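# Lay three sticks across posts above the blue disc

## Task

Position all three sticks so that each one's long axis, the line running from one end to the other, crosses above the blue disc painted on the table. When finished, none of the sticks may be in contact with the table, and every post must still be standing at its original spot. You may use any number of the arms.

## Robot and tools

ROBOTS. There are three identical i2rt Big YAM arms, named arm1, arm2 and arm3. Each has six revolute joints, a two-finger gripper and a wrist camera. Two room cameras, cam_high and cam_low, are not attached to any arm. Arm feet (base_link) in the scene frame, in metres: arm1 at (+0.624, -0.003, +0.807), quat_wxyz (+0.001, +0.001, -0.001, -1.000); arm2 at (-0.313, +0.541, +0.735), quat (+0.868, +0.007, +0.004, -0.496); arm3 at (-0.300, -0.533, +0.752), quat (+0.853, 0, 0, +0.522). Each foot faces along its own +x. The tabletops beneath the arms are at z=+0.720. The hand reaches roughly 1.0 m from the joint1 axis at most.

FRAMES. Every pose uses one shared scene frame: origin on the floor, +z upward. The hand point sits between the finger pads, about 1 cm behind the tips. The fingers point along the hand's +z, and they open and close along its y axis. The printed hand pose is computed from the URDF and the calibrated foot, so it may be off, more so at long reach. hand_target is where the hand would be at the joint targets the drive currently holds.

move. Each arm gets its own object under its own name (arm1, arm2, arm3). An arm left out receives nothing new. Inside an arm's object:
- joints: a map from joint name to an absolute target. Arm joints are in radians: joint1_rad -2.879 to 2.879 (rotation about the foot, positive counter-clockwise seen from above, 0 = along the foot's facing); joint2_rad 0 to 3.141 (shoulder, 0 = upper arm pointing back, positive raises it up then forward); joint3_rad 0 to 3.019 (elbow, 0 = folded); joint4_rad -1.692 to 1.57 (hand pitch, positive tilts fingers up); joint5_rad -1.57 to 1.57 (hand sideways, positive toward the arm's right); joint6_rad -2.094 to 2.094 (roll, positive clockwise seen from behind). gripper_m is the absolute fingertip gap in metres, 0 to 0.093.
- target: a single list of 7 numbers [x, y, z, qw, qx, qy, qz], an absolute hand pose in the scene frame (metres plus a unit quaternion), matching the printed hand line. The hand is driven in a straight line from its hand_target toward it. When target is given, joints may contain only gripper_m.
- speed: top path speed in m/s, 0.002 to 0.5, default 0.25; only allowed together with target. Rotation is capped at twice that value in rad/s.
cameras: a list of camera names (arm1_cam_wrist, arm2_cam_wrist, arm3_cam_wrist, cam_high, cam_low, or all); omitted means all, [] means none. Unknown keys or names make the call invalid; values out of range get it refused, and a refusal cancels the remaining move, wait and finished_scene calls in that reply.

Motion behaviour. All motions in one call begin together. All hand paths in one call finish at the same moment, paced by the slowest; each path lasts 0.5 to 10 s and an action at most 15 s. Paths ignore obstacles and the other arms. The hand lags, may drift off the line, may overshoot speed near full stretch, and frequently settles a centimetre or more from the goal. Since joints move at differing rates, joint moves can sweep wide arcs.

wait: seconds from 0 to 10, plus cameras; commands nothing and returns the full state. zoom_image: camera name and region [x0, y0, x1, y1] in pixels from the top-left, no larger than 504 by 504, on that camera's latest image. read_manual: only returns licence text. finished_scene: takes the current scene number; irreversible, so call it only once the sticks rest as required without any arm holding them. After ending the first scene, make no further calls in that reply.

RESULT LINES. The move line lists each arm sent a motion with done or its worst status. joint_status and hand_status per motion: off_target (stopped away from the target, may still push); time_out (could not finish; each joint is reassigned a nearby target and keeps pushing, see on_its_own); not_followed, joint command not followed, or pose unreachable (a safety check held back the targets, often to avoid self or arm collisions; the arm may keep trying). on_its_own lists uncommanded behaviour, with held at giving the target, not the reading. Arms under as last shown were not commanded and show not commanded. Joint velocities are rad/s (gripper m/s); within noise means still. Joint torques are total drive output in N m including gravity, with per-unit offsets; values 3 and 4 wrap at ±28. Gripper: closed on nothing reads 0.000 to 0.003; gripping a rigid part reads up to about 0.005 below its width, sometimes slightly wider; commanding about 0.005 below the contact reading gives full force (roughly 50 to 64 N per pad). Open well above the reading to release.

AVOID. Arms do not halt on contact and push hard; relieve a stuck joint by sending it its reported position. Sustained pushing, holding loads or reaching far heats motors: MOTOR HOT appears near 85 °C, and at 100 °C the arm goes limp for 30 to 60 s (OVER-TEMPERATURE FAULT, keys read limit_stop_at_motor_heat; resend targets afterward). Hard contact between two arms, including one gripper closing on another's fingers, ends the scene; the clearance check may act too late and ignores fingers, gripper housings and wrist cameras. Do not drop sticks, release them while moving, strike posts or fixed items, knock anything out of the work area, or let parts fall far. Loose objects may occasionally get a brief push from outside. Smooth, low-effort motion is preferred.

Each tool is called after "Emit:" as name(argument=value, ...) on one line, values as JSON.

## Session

Emit:
move(cameras=["cam_high","cam_low"])

Emit:
zoom_image(camera="cam_high", region=[280, 110, 660, 410])

Scene clock: 0.00 s.
Joint torques (N m): no reading
Heat: arm1: hottest joint1_rad 28 °C; arm2: hottest joint2_rad 28 °C; arm3: hottest joint2_rad 33 °C.
Joint velocities: within noise
arm1.joint_positions: joint1_rad=+0.325 joint2_rad=+0.519 joint3_rad=+1.406 joint4_rad=-1.251 joint5_rad=+0.201 joint6_rad=-0.395 gripper_m=+0.09396
arm1.joint_status: not commanded
arm1.hand: x=+0.4256 y=-0.0311 z=+1.3928 quat_wxyz=(+0.100, -0.787, -0.235, +0.561) (m; scene frame)
arm1.hand_target: x=+0.4293 y=-0.0298 z=+1.4031 quat_wxyz=(+0.100, -0.781, -0.232, +0.571) (m; scene frame)
arm1.hand_status: not commanded
arm2.joint_positions: joint1_rad=-0.016 joint2_rad=+0.444 joint3_rad=+1.405 joint4_rad=-1.317 joint5_rad=-0.211 joint6_rad=+0.103 gripper_m=+0.09396
arm2.joint_status: not commanded
arm2.hand: x=-0.2049 y=+0.4126 z=+1.3151 quat_wxyz=(-0.541, -0.401, -0.718, +0.177) (m; scene frame)
arm2.hand_target: x=-0.2070 y=+0.4161 z=+1.3260 quat_wxyz=(-0.550, -0.396, -0.712, +0.183) (m; scene frame)
arm2.hand_status: not commanded
arm3.joint_positions: joint1_rad=-0.128 joint2_rad=+0.494 joint3_rad=+1.321 joint4_rad=-1.510 joint5_rad=+0.214 joint6_rad=+0.129 gripper_m=+0.09396
arm3.joint_status: not commanded
arm3.hand: x=-0.1741 y=-0.4153 z=+1.2491 quat_wxyz=(-0.414, +0.325, -0.838, -0.141) (m; scene frame)
arm3.hand_target: x=-0.1751 y=-0.4168 z=+1.2599 quat_wxyz=(-0.424, +0.321, -0.834, -0.148) (m; scene frame)
arm3.hand_status: not commanded
pictures: cam_high, cam_low
Images, in order (width x height): cam_high 896x504, cam_low 896x504.

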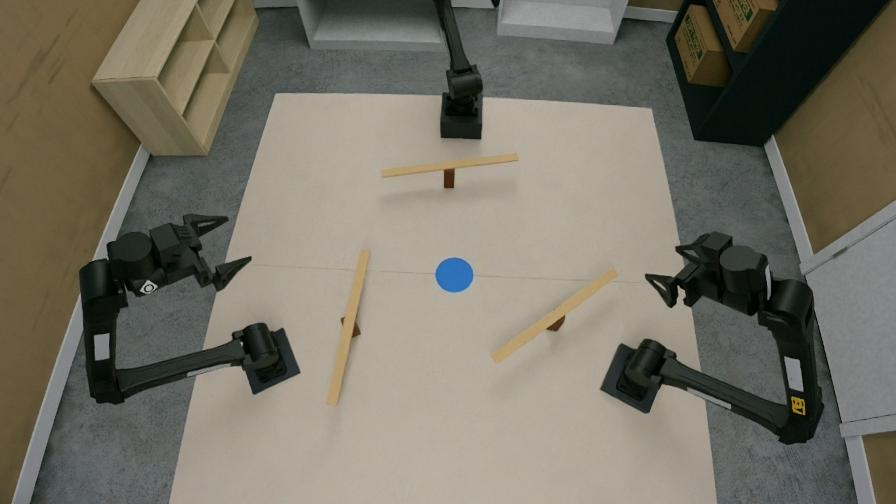

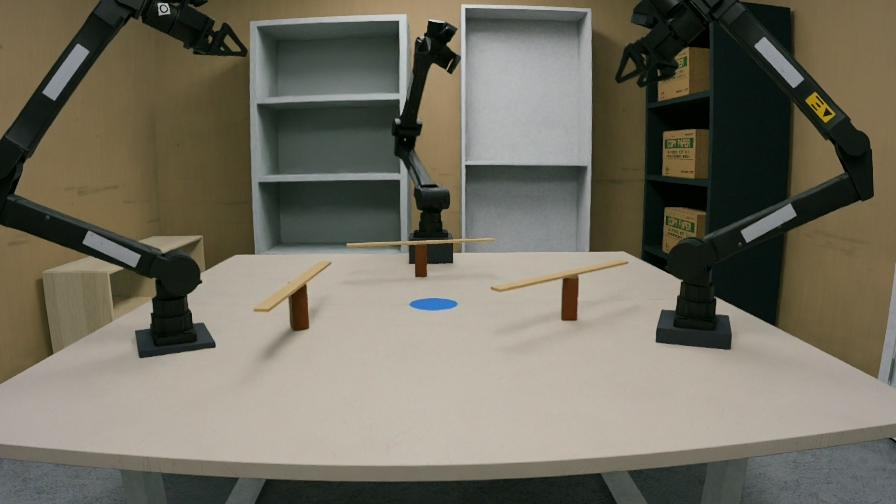

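Scaled by 1.326 from the camera's 896x504 image, which has a finer 1280x720 frame.

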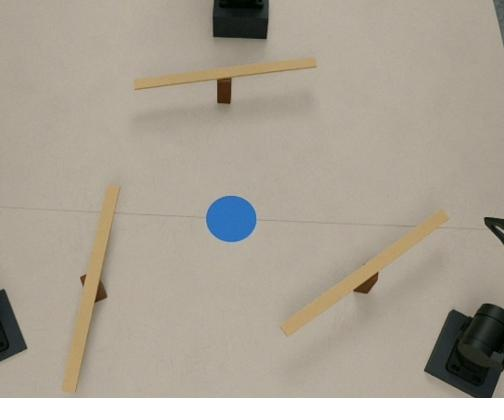

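Emit:
move(arm1={"target":[0.351,0.002,0.93,0,0.7604,-0.6494,0],"speed":0.35}, arm2={"target":[-0.243,0.284,0.93,0,0.0349,0.9994,0],"speed":0.35}, arm3={"target":[-0.1145,-0.315,0.93,0,0.9007,-0.4344,0],"speed":0.35})

Scene clock: 7.77 s.
Joint torques (N m): arm1=[0.56 -4.89 8.77 0.5 -0.07 0.08] | arm2=[2.26 -3.55 8.9 0.85 0.01 -0.11] | arm3=[-0.91 -7.06 10.47 0.47 -0.02 -0.14]
Heat: arm1: hottest joint1_rad 28 °C; arm2: hottest joint2_rad 28 °C; arm3: hottest joint2_rad 33 °C.
move: arm1 done; arm2 done; arm3 done
Joint velocities: within noise
arm1.joint_positions: joint1_rad=-0.010 joint2_rad=+1.105 joint3_rad=+0.770 joint4_rad=-1.241 joint5_rad=+0.005 joint6_rad=+1.392 gripper_m=+0.09396
arm1.joint_status: not commanded
arm1.hand: x=+0.3524 y=+0.0011 z=+0.9322 quat_wxyz=(+0.003, -0.765, +0.644, -0.002) (m; scene frame)
arm1.hand_target: x=+0.3510 y=+0.0020 z=+0.9300 quat_wxyz=(+0.000, -0.760, +0.649, +0.000) (m; scene frame)
arm1.hand_status: done (0.003 m and 0.9 deg from the pose sent, 0.470 m and 127.0 deg at the start)
arm2.joint_positions: joint1_rad=-0.266 joint2_rad=+1.011 joint3_rad=+0.914 joint4_rad=-1.462 joint5_rad=+0.003 joint6_rad=-1.214 gripper_m=+0.09397
arm2.joint_status: not commanded
arm2.hand: x=-0.2457 y=+0.2850 z=+0.9329 quat_wxyz=(+0.000, -0.045, -0.999, -0.002) (m; scene frame)
arm2.hand_target: x=-0.2430 y=+0.2840 z=+0.9301 quat_wxyz=(+0.000, -0.035, -0.999, +0.000) (m; scene frame)
arm2.hand_status: done (0.004 m and 1.2 deg from the pose sent, 0.408 m and 86.0 deg at the start)
arm3.joint_positions: joint1_rad=-0.235 joint2_rad=+1.101 joint3_rad=+0.903 joint4_rad=-1.387 joint5_rad=-0.001 joint6_rad=-1.362 gripper_m=+0.09397
arm3.joint_status: not commanded
arm3.hand: x=-0.1166 y=-0.3193 z=+0.9284 quat_wxyz=(+0.006, +0.897, -0.443, -0.002) (m; scene frame)
arm3.hand_target: x=-0.1145 y=-0.3150 z=+0.9300 quat_wxyz=(+0.000, +0.901, -0.434, +0.000) (m; scene frame)
arm3.hand_status: done (0.005 m and 1.3 deg from the pose sent, 0.340 m and 97.9 deg at the start)
pictures: arm1_cam_wrist, arm2_cam_wrist, arm3_cam_wrist, cam_high, cam_low
Images, in order (width x height): arm1_cam_wrist 672x504, arm2_cam_wrist 672x504, arm3_cam_wrist 672x504, cam_high 896x504, cam_low 896x504.

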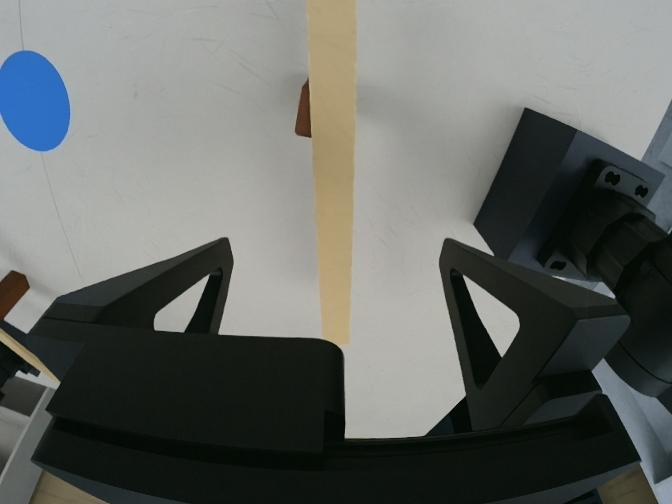

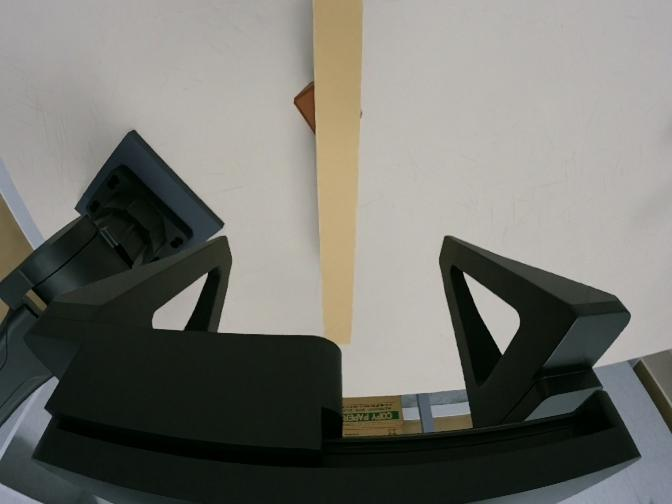

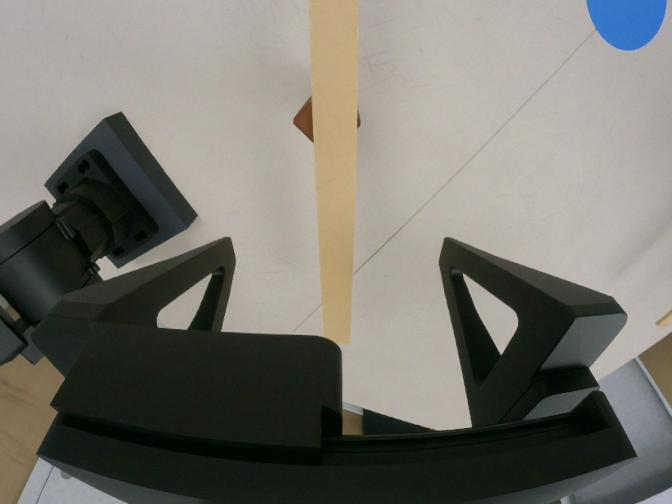

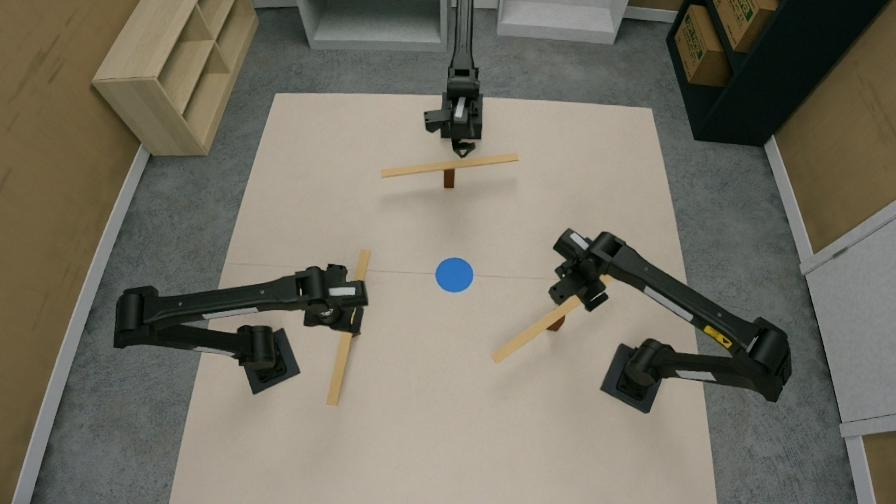

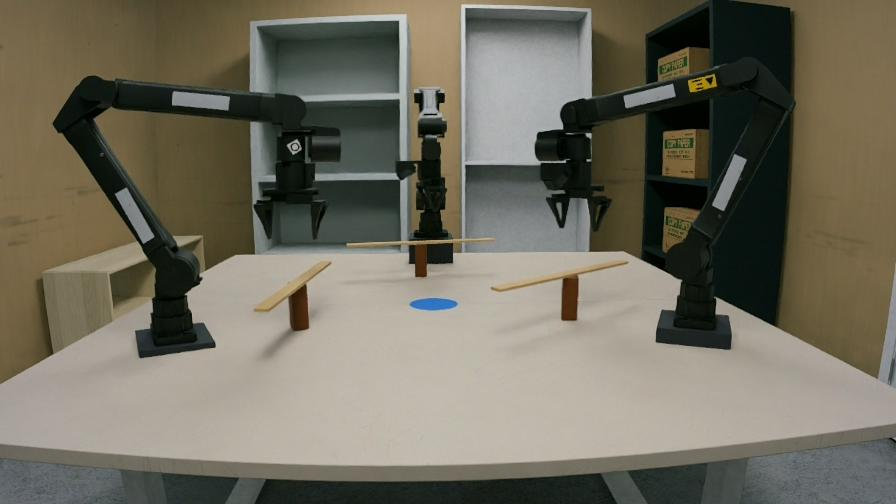

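Emit:
move(arm1={"target":[0.351,0.002,0.82,0,0.7604,-0.6494,0],"speed":0.2}, arm2={"target":[-0.243,0.284,0.82,0,0.0349,0.9994,0],"speed":0.2}, arm3={"target":[-0.1145,-0.315,0.822,0,0.9007,-0.4344,0],"speed":0.2})

Scene clock: 14.10 s.
Joint torques (N m): arm1=[0.56 -6.12 7.21 0.57 -0.05 0.08] | arm2=[2.14 -3.84 8.29 0.9 0.01 -0.09] | arm3=[-0.91 -7.71 9.54 0.54 0 -0.11]
Heat: arm1: hottest joint1_rad 28 °C; arm2: hottest joint2_rad 28 °C; arm3: hottest joint2_rad 33 °C.
move: arm1 done; arm2 done; arm3 done
Joint velocities: within noise
arm1.joint_positions: joint1_rad=-0.010 joint2_rad=+1.297 joint3_rad=+0.582 joint4_rad=-0.862 joint5_rad=+0.005 joint6_rad=+1.393 gripper_m=+0.09396
arm1.joint_status: not commanded
arm1.hand: x=+0.3526 y=+0.0008 z=+0.8215 quat_wxyz=(+0.003, -0.765, +0.644, -0.002) (m; scene frame)
arm1.hand_target: x=+0.3511 y=+0.0020 z=+0.8200 quat_wxyz=(+0.000, -0.760, +0.649, +0.000) (m; scene frame)
arm1.hand_status: done (0.003 m and 0.9 deg from the pose sent, 0.112 m and 0.9 deg at the start)
arm2.joint_positions: joint1_rad=-0.266 joint2_rad=+1.108 joint3_rad=+0.675 joint4_rad=-1.128 joint5_rad=+0.003 joint6_rad=-1.217 gripper_m=+0.09397
arm2.joint_status: not commanded
arm2.hand: x=-0.2453 y=+0.2856 z=+0.8219 quat_wxyz=(+0.000, -0.044, -0.999, -0.003) (m; scene frame)
arm2.hand_target: x=-0.2430 y=+0.2841 z=+0.8200 quat_wxyz=(+0.000, -0.035, -0.999, +0.000) (m; scene frame)
arm2.hand_status: done (0.003 m and 1.1 deg from the pose sent, 0.113 m and 1.2 deg at the start)
arm3.joint_positions: joint1_rad=-0.235 joint2_rad=+1.220 joint3_rad=+0.687 joint4_rad=-1.055 joint5_rad=-0.001 joint6_rad=-1.363 gripper_m=+0.09397
arm3.joint_status: not commanded
arm3.hand: x=-0.1178 y=-0.3206 z=+0.8199 quat_wxyz=(+0.008, +0.897, -0.442, -0.003) (m; scene frame)
arm3.hand_target: x=-0.1145 y=-0.3150 z=+0.8221 quat_wxyz=(+0.000, +0.901, -0.434, +0.000) (m; scene frame)
arm3.hand_status: done (0.007 m and 1.4 deg from the pose sent, 0.106 m and 1.3 deg at the start)
pictures: arm1_cam_wrist, arm2_cam_wrist, arm3_cam_wrist, cam_high, cam_low
Images, in order (width x height): arm1_cam_wrist 672x504, arm2_cam_wrist 672x504, arm3_cam_wrist 672x504, cam_high 896x504, cam_low 896x504.

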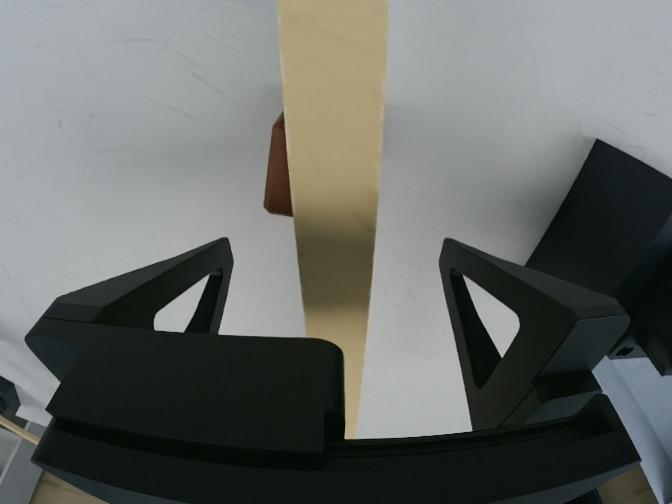

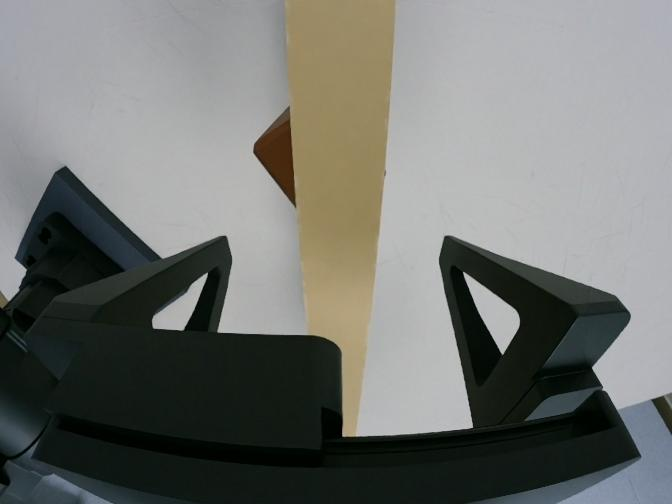

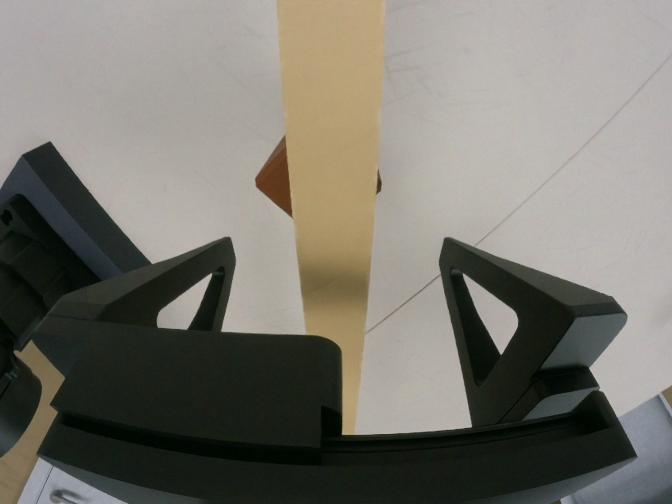

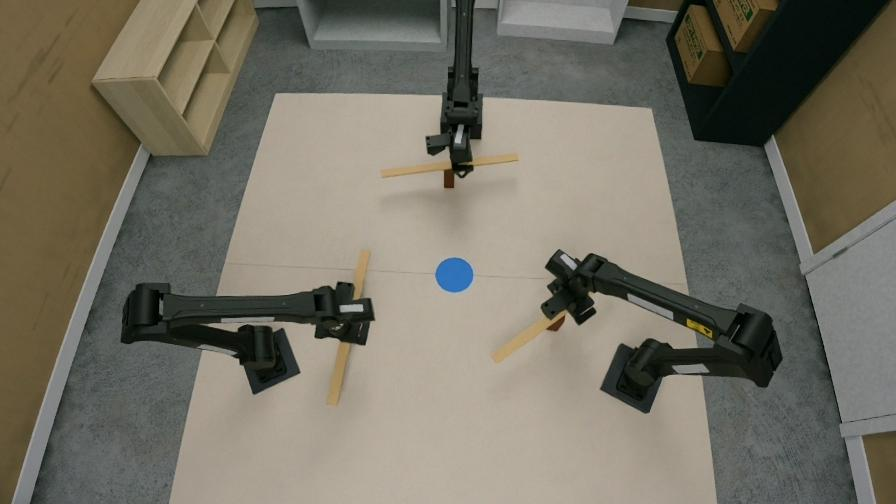

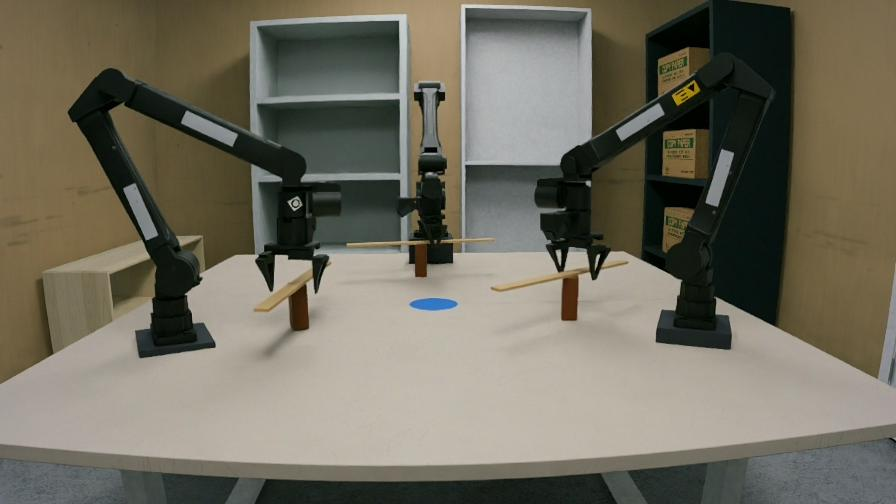

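Emit:
move(arm1={"joints":{"gripper_m":0.036}}, arm2={"joints":{"gripper_m":0.036}}, arm3={"joints":{"gripper_m":0.036}}, cameras=[])

Emit:
move(arm1={"joints":{"gripper_m":0.018}}, arm2={"joints":{"gripper_m":0.018}}, arm3={"joints":{"gripper_m":0.018}}, cameras=["arm1_cam_wrist","arm2_cam_wrist","arm3_cam_wrist","cam_low"])

Scene clock: 15.50 s.
Joint torques (N m): arm1=[0.15 -6.3 6.98 0.61 -0.05 0] | arm2=[2.2 -3.78 8.28 0.85 0.01 -0.08] | arm3=[-0.79 -7.71 9.62 0.55 0.01 -0.11]
Heat: arm1: hottest joint1_rad 28 °C; arm2: hottest joint2_rad 28 °C; arm3: hottest joint2_rad 33 °C.
move: arm1 done; arm2 done; arm3 done
Joint velocities: within noise
arm1.joint_positions: joint1_rad=-0.010 joint2_rad=+1.297 joint3_rad=+0.582 joint4_rad=-0.862 joint5_rad=+0.005 joint6_rad=+1.393 gripper_m=+0.03612
arm1.joint_status: all done
arm1.hand: x=+0.3525 y=+0.0008 z=+0.8215 quat_wxyz=(+0.003, -0.765, +0.645, -0.002) (m; scene frame)
arm1.hand_target: x=+0.3511 y=+0.0020 z=+0.8200 quat_wxyz=(+0.000, -0.760, +0.650, +0.000) (m; scene frame)
arm1.hand_status: not commanded
arm2.joint_positions: joint1_rad=-0.266 joint2_rad=+1.108 joint3_rad=+0.675 joint4_rad=-1.128 joint5_rad=+0.003 joint6_rad=-1.217 gripper_m=+0.03612
arm2.joint_status: all done
arm2.hand: x=-0.2453 y=+0.2855 z=+0.8219 quat_wxyz=(+0.000, -0.044, -0.999, -0.003) (m; scene frame)
arm2.hand_target: x=-0.2430 y=+0.2841 z=+0.8200 quat_wxyz=(+0.000, -0.035, -0.999, +0.000) (m; scene frame)
arm2.hand_status: not commanded
arm3.joint_positions: joint1_rad=-0.235 joint2_rad=+1.220 joint3_rad=+0.687 joint4_rad=-1.055 joint5_rad=-0.001 joint6_rad=-1.364 gripper_m=+0.03609
arm3.joint_status: all done
arm3.hand: x=-0.1177 y=-0.3206 z=+0.8199 quat_wxyz=(+0.008, +0.897, -0.442, -0.003) (m; scene frame)
arm3.hand_target: x=-0.1145 y=-0.3150 z=+0.8221 quat_wxyz=(+0.000, +0.901, -0.434, +0.000) (m; scene frame)
arm3.hand_status: not commanded
pictures: none
No camera images: "cameras" was empty.

Scene clock: 15.97 s.
Joint torques (N m): arm1=[0.91 -5.71 7.08 0.35 0 -0.01] | arm2=[2.14 -3.78 8.28 0.83 0 -0.08] | arm3=[-0.91 -7.53 9.62 0.53 -0.02 -0.09]
Heat: arm1: hottest joint1_rad 28 °C; arm2: hottest joint2_rad 28 °C; arm3: hottest joint2_rad 33 °C.
move: arm1 off_target; arm2 off_target; arm3 off_target
Joint velocities: within noise
arm1.joint_positions: joint1_rad=-0.010 joint2_rad=+1.297 joint3_rad=+0.582 joint4_rad=-0.862 joint5_rad=+0.005 joint6_rad=+1.394 gripper_m=+0.02790
arm1.joint_status: gripper_m off_target (ended at +0.02792, target +0.01800)
arm1.hand: x=+0.3525 y=+0.0008 z=+0.8215 quat_wxyz=(+0.003, -0.764, +0.645, -0.002) (m; scene frame)
arm1.hand_target: x=+0.3511 y=+0.0021 z=+0.8200 quat_wxyz=(+0.000, -0.760, +0.649, +0.000) (m; scene frame)
arm1.hand_status: not commanded
arm2.joint_positions: joint1_rad=-0.266 joint2_rad=+1.108 joint3_rad=+0.675 joint4_rad=-1.128 joint5_rad=+0.003 joint6_rad=-1.218 gripper_m=+0.02713
arm2.joint_status: gripper_m off_target (ended at +0.02716, target +0.01800)
arm2.hand: x=-0.2453 y=+0.2854 z=+0.8219 quat_wxyz=(+0.000, -0.043, -0.999, -0.003) (m; scene frame)
arm2.hand_target: x=-0.2431 y=+0.2841 z=+0.8200 quat_wxyz=(+0.000, -0.035, -0.999, +0.000) (m; scene frame)
arm2.hand_status: not commanded
arm3.joint_positions: joint1_rad=-0.235 joint2_rad=+1.220 joint3_rad=+0.687 joint4_rad=-1.054 joint5_rad=-0.001 joint6_rad=-1.365 gripper_m=+0.02712
arm3.joint_status: gripper_m off_target (ended at +0.02715, target +0.01800)
arm3.hand: x=-0.1176 y=-0.3205 z=+0.8199 quat_wxyz=(+0.007, +0.897, -0.442, -0.002) (m; scene frame)
arm3.hand_target: x=-0.1145 y=-0.3150 z=+0.8221 quat_wxyz=(+0.000, +0.901, -0.435, +0.000) (m; scene frame)
arm3.hand_status: not commanded
pictures: arm1_cam_wrist, arm2_cam_wrist, arm3_cam_wrist, cam_low
Images, in order (width x height): arm1_cam_wrist 672x504, arm2_cam_wrist 672x504, arm3_cam_wrist 672x504, cam_low 896x504.

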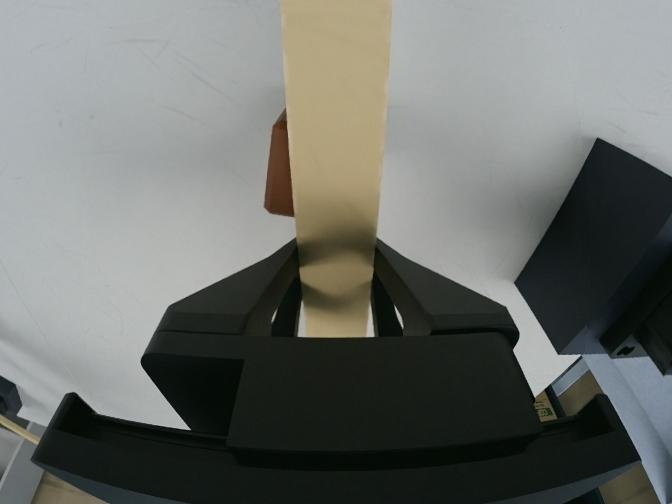

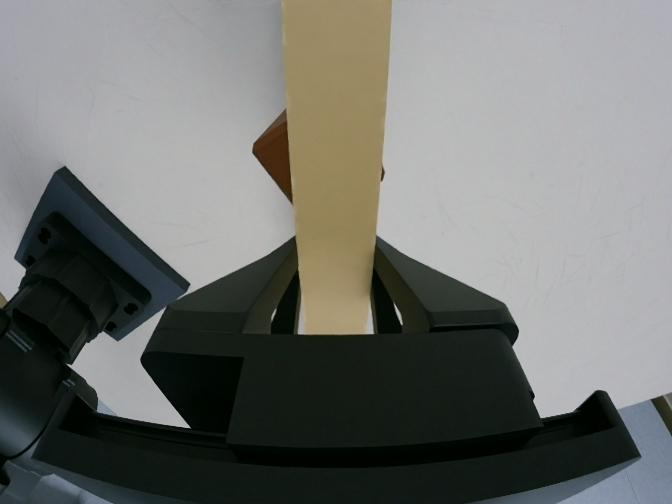

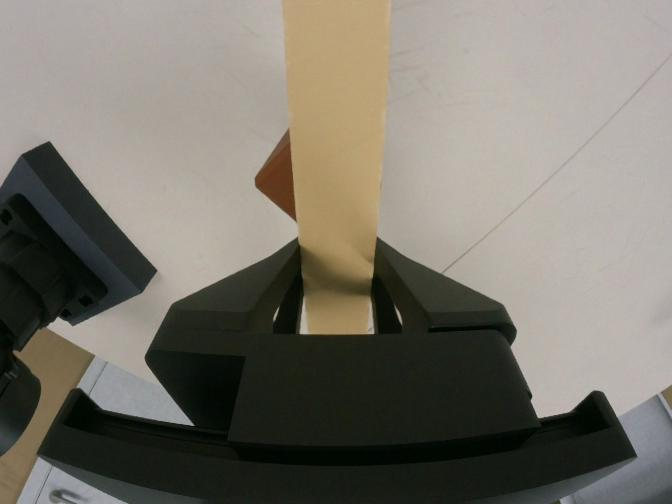

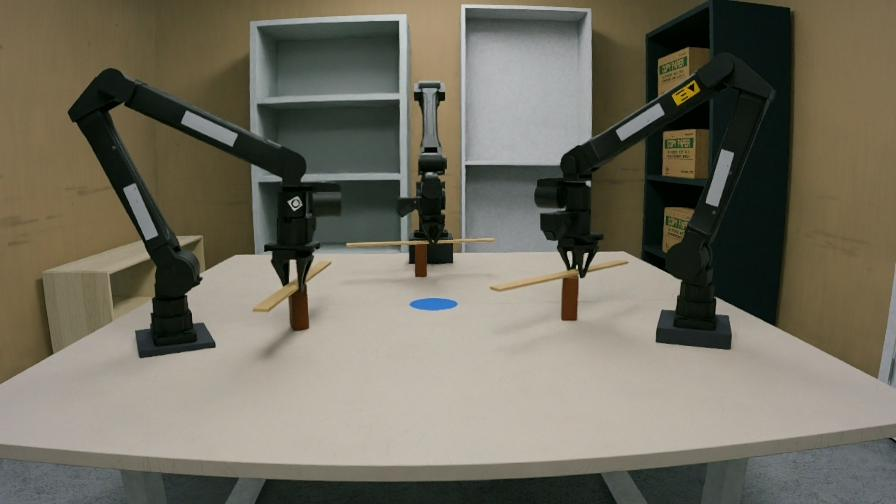

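Emit:
move(arm1={"target":[0.351,0.002,0.915,0,0.7604,-0.6494,0],"speed":0.15}, arm2={"target":[-0.243,0.284,0.925,0,0.0349,0.9994,0],"speed":0.15}, arm3={"target":[-0.1145,-0.315,0.915,0,0.9007,-0.4344,0],"speed":0.15}, cameras=[])

Emit:
move(arm1={"target":[0.279,0.022,0.865,0.012,0.9825,0.0678,-0.1732],"speed":0.3}, arm3={"target":[-0.1245,-0.2245,0.871,-0.1432,0.5564,-0.8126,-0.0981],"speed":0.3}, cameras=["cam_high","cam_low"])

Scene clock: 17.80 s.
Joint torques (N m): arm1=[0.32 -6.07 12.68 -0.5 0.03 0] | arm2=[2.32 -4.48 13.55 -0.27 -0.01 -0.07] | arm3=[-0.91 -8.18 13.72 -0.23 -0.06 -0.1]
Heat: arm1: hottest joint1_rad 28 °C; arm2: hottest joint2_rad 28 °C; arm3: hottest joint2_rad 33 °C.
move: arm1 off_target; arm2 off_target; arm3 off_target
Joint velocities: within noise
arm1.joint_positions: joint1_rad=-0.010 joint2_rad=+1.128 joint3_rad=+0.686 joint4_rad=-1.168 joint5_rad=+0.005 joint6_rad=+1.394 gripper_m=+0.02790
arm1.joint_status: not commanded
arm1.hand: x=+0.3676 y=+0.0008 z=+0.8973 quat_wxyz=(+0.014, -0.764, +0.645, -0.015) (m; scene frame)
arm1.hand_target: x=+0.3515 y=+0.0020 z=+0.9149 quat_wxyz=(+0.000, -0.760, +0.649, +0.000) (m; scene frame)
arm1.hand_status: off_target (0.024 m and 2.4 deg from the pose sent, 0.093 m and 0.8 deg at the start)
arm2.joint_positions: joint1_rad=-0.266 joint2_rad=+1.023 joint3_rad=+0.834 joint4_rad=-1.425 joint5_rad=+0.004 joint6_rad=-1.218 gripper_m=+0.02713
arm2.joint_status: not commanded
arm2.hand: x=-0.2495 y=+0.2993 z=+0.9004 quat_wxyz=(+0.008, -0.043, -0.999, -0.028) (m; scene frame)
arm2.hand_target: x=-0.2434 y=+0.2850 z=+0.9246 quat_wxyz=(+0.000, -0.035, -0.999, +0.000) (m; scene frame)
arm2.hand_status: off_target (0.030 m and 3.5 deg from the pose sent, 0.103 m and 1.0 deg at the start)
arm3.joint_positions: joint1_rad=-0.235 joint2_rad=+1.124 joint3_rad=+0.829 joint4_rad=-1.325 joint5_rad=+0.000 joint6_rad=-1.365 gripper_m=+0.02712
arm3.joint_status: not commanded
arm3.hand: x=-0.1224 y=-0.3264 z=+0.8953 quat_wxyz=(+0.023, +0.897, -0.441, -0.006) (m; scene frame)
arm3.hand_target: x=-0.1149 y=-0.3155 z=+0.9148 quat_wxyz=(+0.000, +0.901, -0.435, +0.000) (m; scene frame)
arm3.hand_status: off_target (0.024 m and 2.9 deg from the pose sent, 0.095 m and 1.3 deg at the start)
pictures: none
No camera images: "cameras" was empty.

Scene clock: 21.37 s.
Joint torques (N m): arm1=[0.38 -5.83 8.02 1.4 -0.21 -0.1] | arm2=[2.32 -4.42 13.71 -0.27 -0.01 -0.07] | arm3=[-0.56 -7.53 10.43 1.37 0.04 0.11]
Heat: arm1: hottest joint1_rad 28 °C; arm2: hottest joint2_rad 29 °C; arm3: hottest joint2_rad 33 °C.
move: arm1 done; arm3 done
Joint velocities: within noise
arm1.joint_positions: joint1_rad=-0.104 joint2_rad=+1.191 joint3_rad=+0.606 joint4_rad=-0.648 joint5_rad=-0.079 joint6_rad=-0.226 gripper_m=+0.02784
arm1.joint_status: not commanded
arm1.hand: x=+0.2797 y=+0.0195 z=+0.8692 quat_wxyz=(-0.012, -0.983, -0.067, +0.171) (m; scene frame)
arm1.hand_target: x=+0.2792 y=+0.0219 z=+0.8651 quat_wxyz=(-0.012, -0.982, -0.068, +0.173) (m; scene frame)
arm1.hand_status: done (0.005 m and 0.2 deg from the pose sent, 0.097 m and 90.4 deg at the start)
arm2: as last shown
arm3.joint_positions: joint1_rad=-0.079 joint2_rad=+1.124 joint3_rad=+0.718 joint4_rad=-0.841 joint5_rad=-0.061 joint6_rad=-0.178 gripper_m=+0.02715
arm3.joint_status: not commanded
arm3.hand: x=-0.1259 y=-0.2306 z=+0.8681 quat_wxyz=(-0.135, +0.560, -0.812, -0.094) (m; scene frame)
arm3.hand_target: x=-0.1245 y=-0.2246 z=+0.8711 quat_wxyz=(-0.143, +0.556, -0.813, -0.098) (m; scene frame)
arm3.hand_status: done (0.007 m and 1.1 deg from the pose sent, 0.105 m and 62.5 deg at the start)
pictures: cam_high, cam_low
Images, in order (width x height): cam_high 896x504, cam_low 896x504.

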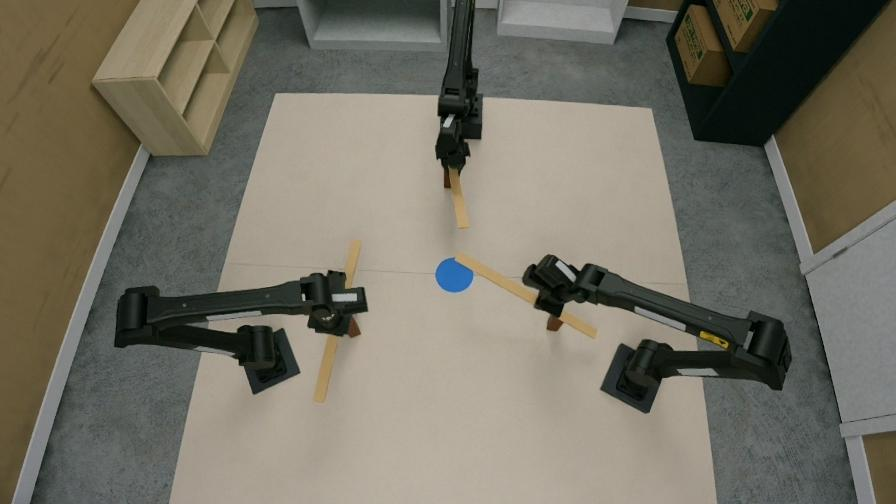

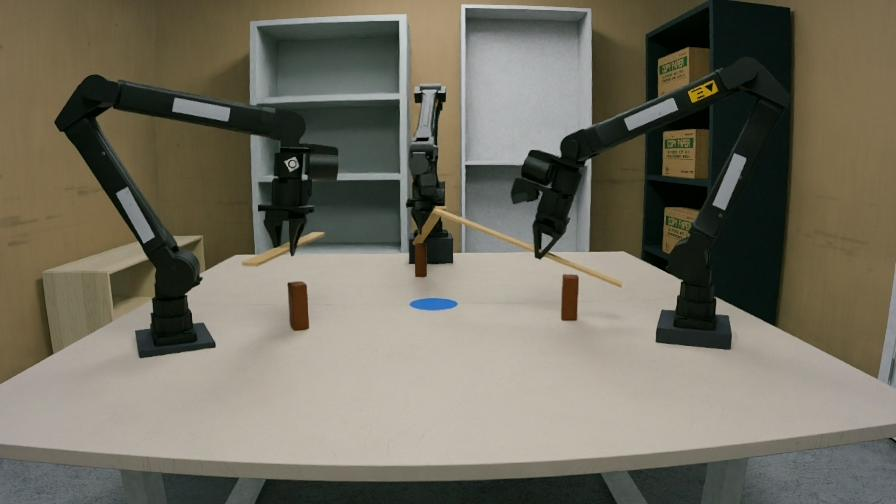

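Emit:
move(arm2={"target":[-0.168,0.2305,0.868,0.1573,0.4162,0.8925,-0.0734],"speed":0.3}, cameras=["cam_high","cam_low"])

Emit:
zoom_image(camera="cam_high", region=[290, 150, 620, 420])

Scene clock: 24.33 s.
Joint torques (N m): arm1=[-0.15 -5.19 8.06 1.44 -0.28 -0.09] | arm2=[2.37 -3.66 8.99 1.85 0 0.07] | arm3=[-0.67 -7.47 10.52 1.39 0.03 0.12]
Heat: arm1: hottest joint1_rad 28 °C; arm2: hottest joint2_rad 29 °C; arm3: hottest joint2_rad 33 °C.
move: arm2 done
Joint velocities: within noise
arm1.joint_positions: joint1_rad=-0.104 joint2_rad=+1.191 joint3_rad=+0.606 joint4_rad=-0.647 joint5_rad=-0.079 joint6_rad=-0.227 gripper_m=+0.02784
arm1.joint_status: not commanded
arm1.hand: x=+0.2796 y=+0.0195 z=+0.8692 quat_wxyz=(-0.012, -0.983, -0.068, +0.172) (m; scene frame)
arm1.hand_target: x=+0.2791 y=+0.0219 z=+0.8651 quat_wxyz=(-0.012, -0.982, -0.068, +0.173) (m; scene frame)
arm1.hand_status: not commanded
arm2.joint_positions: joint1_rad=-0.149 joint2_rad=+1.044 joint3_rad=+0.734 joint4_rad=-0.914 joint5_rad=-0.098 joint6_rad=-0.301 gripper_m=+0.02714
arm2.joint_status: not commanded
arm2.hand: x=-0.1716 y=+0.2311 z=+0.8725 quat_wxyz=(-0.156, -0.416, -0.893, +0.074) (m; scene frame)
arm2.hand_target: x=-0.1681 y=+0.2307 z=+0.8681 quat_wxyz=(-0.157, -0.416, -0.893, +0.073) (m; scene frame)
arm2.hand_status: done (0.006 m and 0.1 deg from the pose sent, 0.111 m and 50.1 deg at the start)
arm3: as last shown
arm3.joint_positions: joint1_rad=-0.079 joint2_rad=+1.124 joint3_rad=+0.718 joint4_rad=-0.840 joint5_rad=-0.061 joint6_rad=-0.178 gripper_m=+0.02715
arm3.hand: x=-0.1258 y=-0.2305 z=+0.8682 quat_wxyz=(-0.135, +0.560, -0.812, -0.094) (m; scene frame)
pictures: cam_high, cam_low
Images, in order (width x height): cam_high 896x504, cam_low 896x504.

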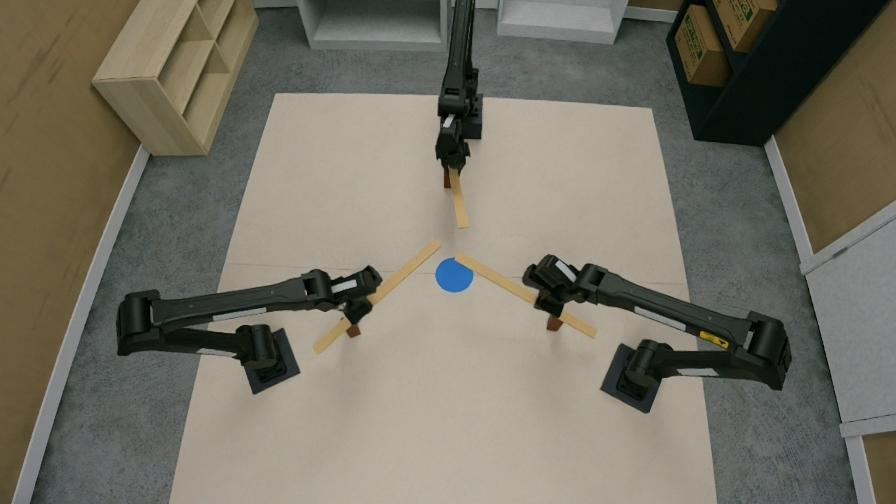

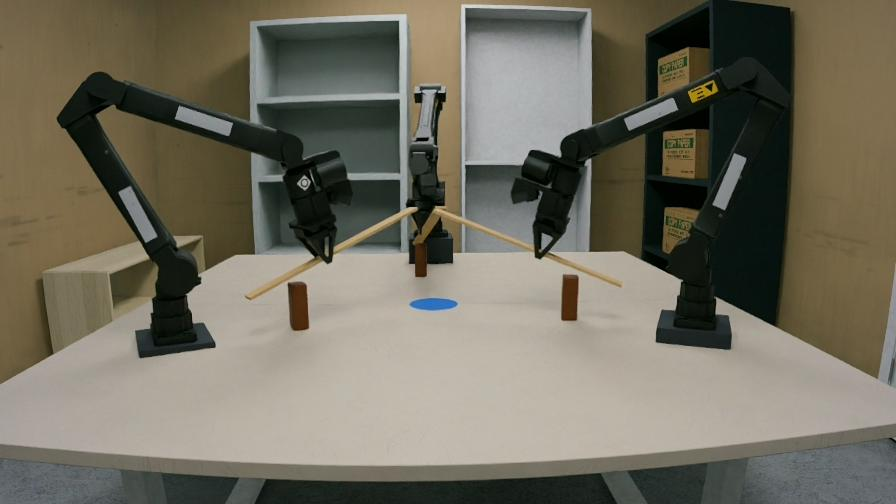

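Scaled by 1.527 from the camera's 896x504 image, which has a finer 1280x720 frame.

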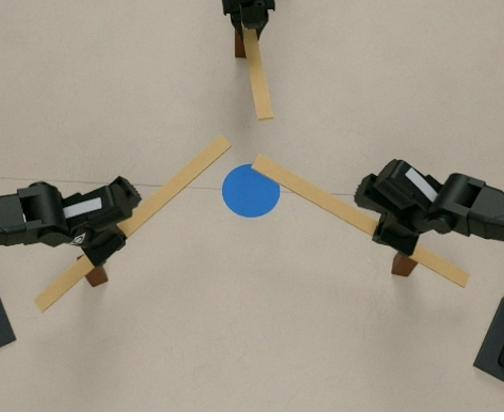

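Emit:
zoom_image(camera="cam_high", region=[420, 140, 500, 240])

Scaled by 5.040 from the camera's 896x504 image, which has a finer 1280x720 frame.

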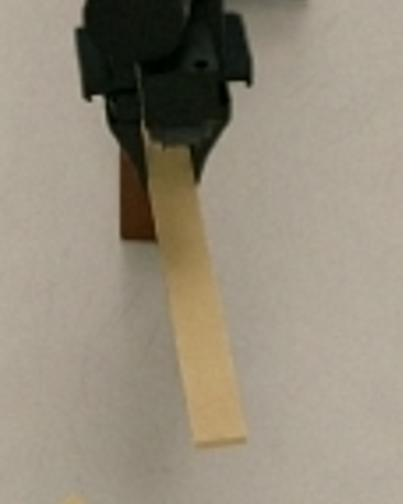

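Emit:
move(arm1={"target":[0.167,0.015,0.9065,0.0159,0.9789,0.0839,-0.1858],"speed":0.09}, arm2={"target":[-0.0975,0.144,0.9185,0.1698,0.4067,0.8944,-0.0772],"speed":0.09}, arm3={"target":[-0.0808,-0.129,0.9105,-0.1547,0.5487,-0.815,-0.1042],"speed":0.09}, cameras=["cam_high","cam_low"])

Emit:
zoom_image(camera="cam_high", region=[320, 150, 600, 370])

Emit:
zoom_image(camera="cam_low", region=[270, 180, 600, 340])

Scene clock: 30.67 s.
Joint torques (N m): arm1=[1.44 -8.12 13.44 0.23 -0.27 0] | arm2=[2.32 -7.06 14.79 0.59 0.02 0.11] | arm3=[-0.44 -11.28 14.79 0.62 0.05 0.11]
Heat: arm1: hottest joint3_rad 29 °C; arm2: hottest joint2_rad 29 °C; arm3: hottest joint2_rad 33 °C.
move: arm1 off_target; arm2 off_target; arm3 off_target
Joint velocities: within noise
arm1.joint_positions: joint1_rad=-0.079 joint2_rad=+1.409 joint3_rad=+0.868 joint4_rad=-0.690 joint5_rad=-0.082 joint6_rad=-0.227 gripper_m=+0.02784
arm1.joint_status: not commanded
arm1.hand: x=+0.1868 y=+0.0176 z=+0.8911 quat_wxyz=(-0.016, -0.982, -0.080, +0.172) (m; scene frame)
arm1.hand_target: x=+0.1679 y=+0.0149 z=+0.9067 quat_wxyz=(-0.016, -0.979, -0.084, +0.186) (m; scene frame)
arm1.hand_status: off_target (0.025 m and 1.7 deg from the pose sent, 0.119 m and 2.6 deg at the start)
arm2.joint_positions: joint1_rad=-0.071 joint2_rad=+1.285 joint3_rad=+0.984 joint4_rad=-0.935 joint5_rad=-0.085 joint6_rad=-0.243 gripper_m=+0.02714
arm2.joint_status: not commanded
arm2.hand: x=-0.1112 y=+0.1626 z=+0.8945 quat_wxyz=(-0.153, -0.409, -0.897, +0.064) (m; scene frame)
arm2.hand_target: x=-0.0982 y=+0.1454 z=+0.9188 quat_wxyz=(-0.171, -0.407, -0.894, +0.077) (m; scene frame)
arm2.hand_status: off_target (0.033 m and 2.5 deg from the pose sent, 0.123 m and 1.9 deg at the start)
arm3.joint_positions: joint1_rad=-0.049 joint2_rad=+1.347 joint3_rad=+0.971 joint4_rad=-0.855 joint5_rad=-0.049 joint6_rad=-0.132 gripper_m=+0.02715
arm3.joint_status: not commanded
arm3.hand: x=-0.0871 y=-0.1462 z=+0.8936 quat_wxyz=(-0.141, +0.552, -0.816, -0.097) (m; scene frame)
arm3.hand_target: x=-0.0812 y=-0.1298 z=+0.9106 quat_wxyz=(-0.155, +0.549, -0.815, -0.104) (m; scene frame)
arm3.hand_status: off_target (0.025 m and 1.8 deg from the pose sent, 0.119 m and 2.8 deg at the start)
pictures: cam_high, cam_low
Images, in order (width x height): cam_high 896x504, cam_low 896x504.

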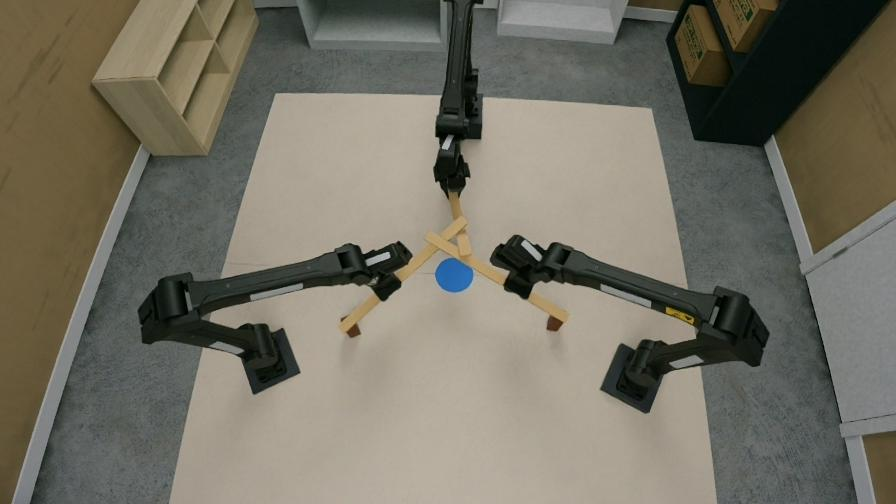

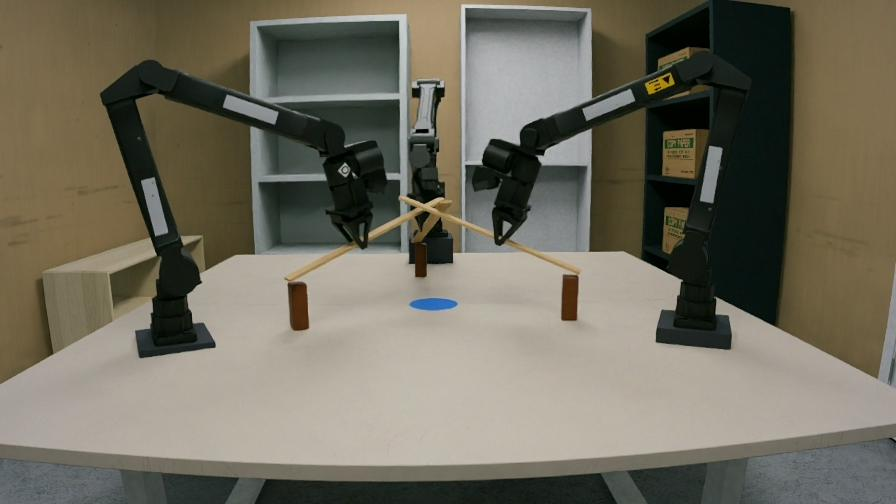

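Scaled by 1.800 from the camera's 896x504 image, which has a finer 1280x720 frame.

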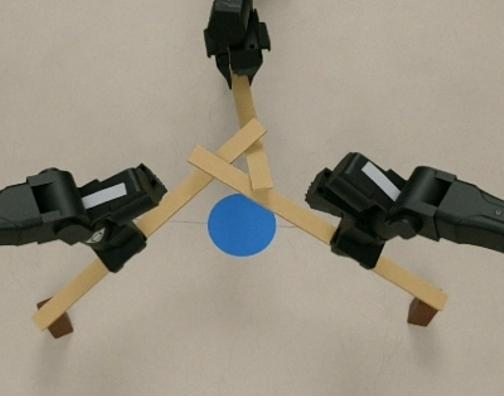

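Scaled by 1.527 from the camera's 896x504 image, which has a finer 1280x720 frame.

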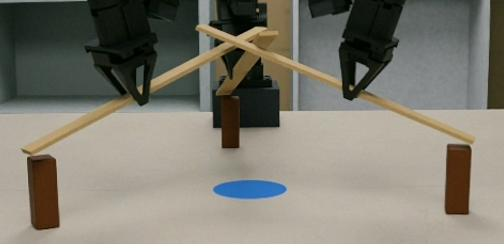

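Emit:
zoom_image(camera="cam_high", region=[410, 190, 500, 290])

Emit:
zoom_image(camera="cam_high", region=[520, 270, 600, 350])

Emit:
zoom_image(camera="cam_high", region=[310, 270, 390, 350])

Emit:
zoom_image(camera="cam_high", region=[420, 150, 500, 230])

Scaled by 5.040 from the camera's 896x504 image, which has a finer 1280x720 frame.

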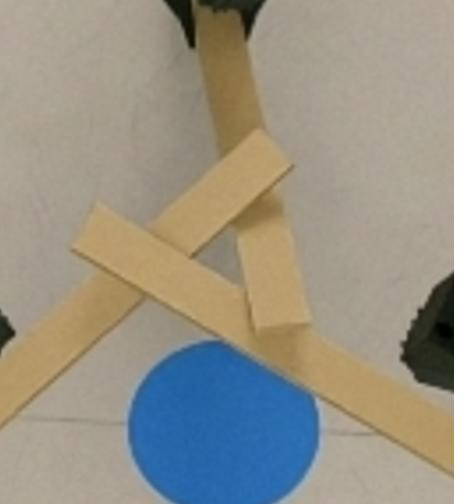

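Scaled by 6.300 from the camera's 896x504 image, which has a finer 1280x720 frame.

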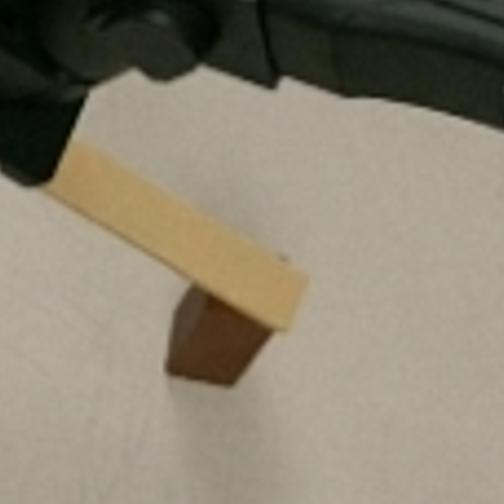

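Scaled by 6.300 from the camera's 896x504 image, which has a finer 1280x720 frame.

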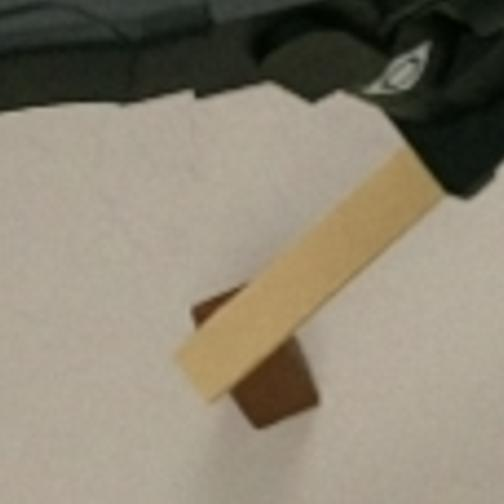

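Scaled by 6.300 from the camera's 896x504 image, which has a finer 1280x720 frame.

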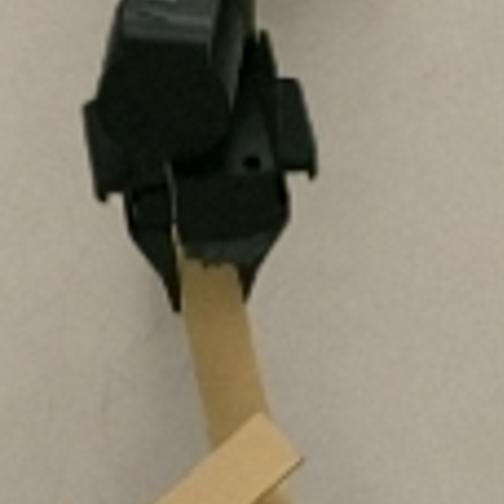

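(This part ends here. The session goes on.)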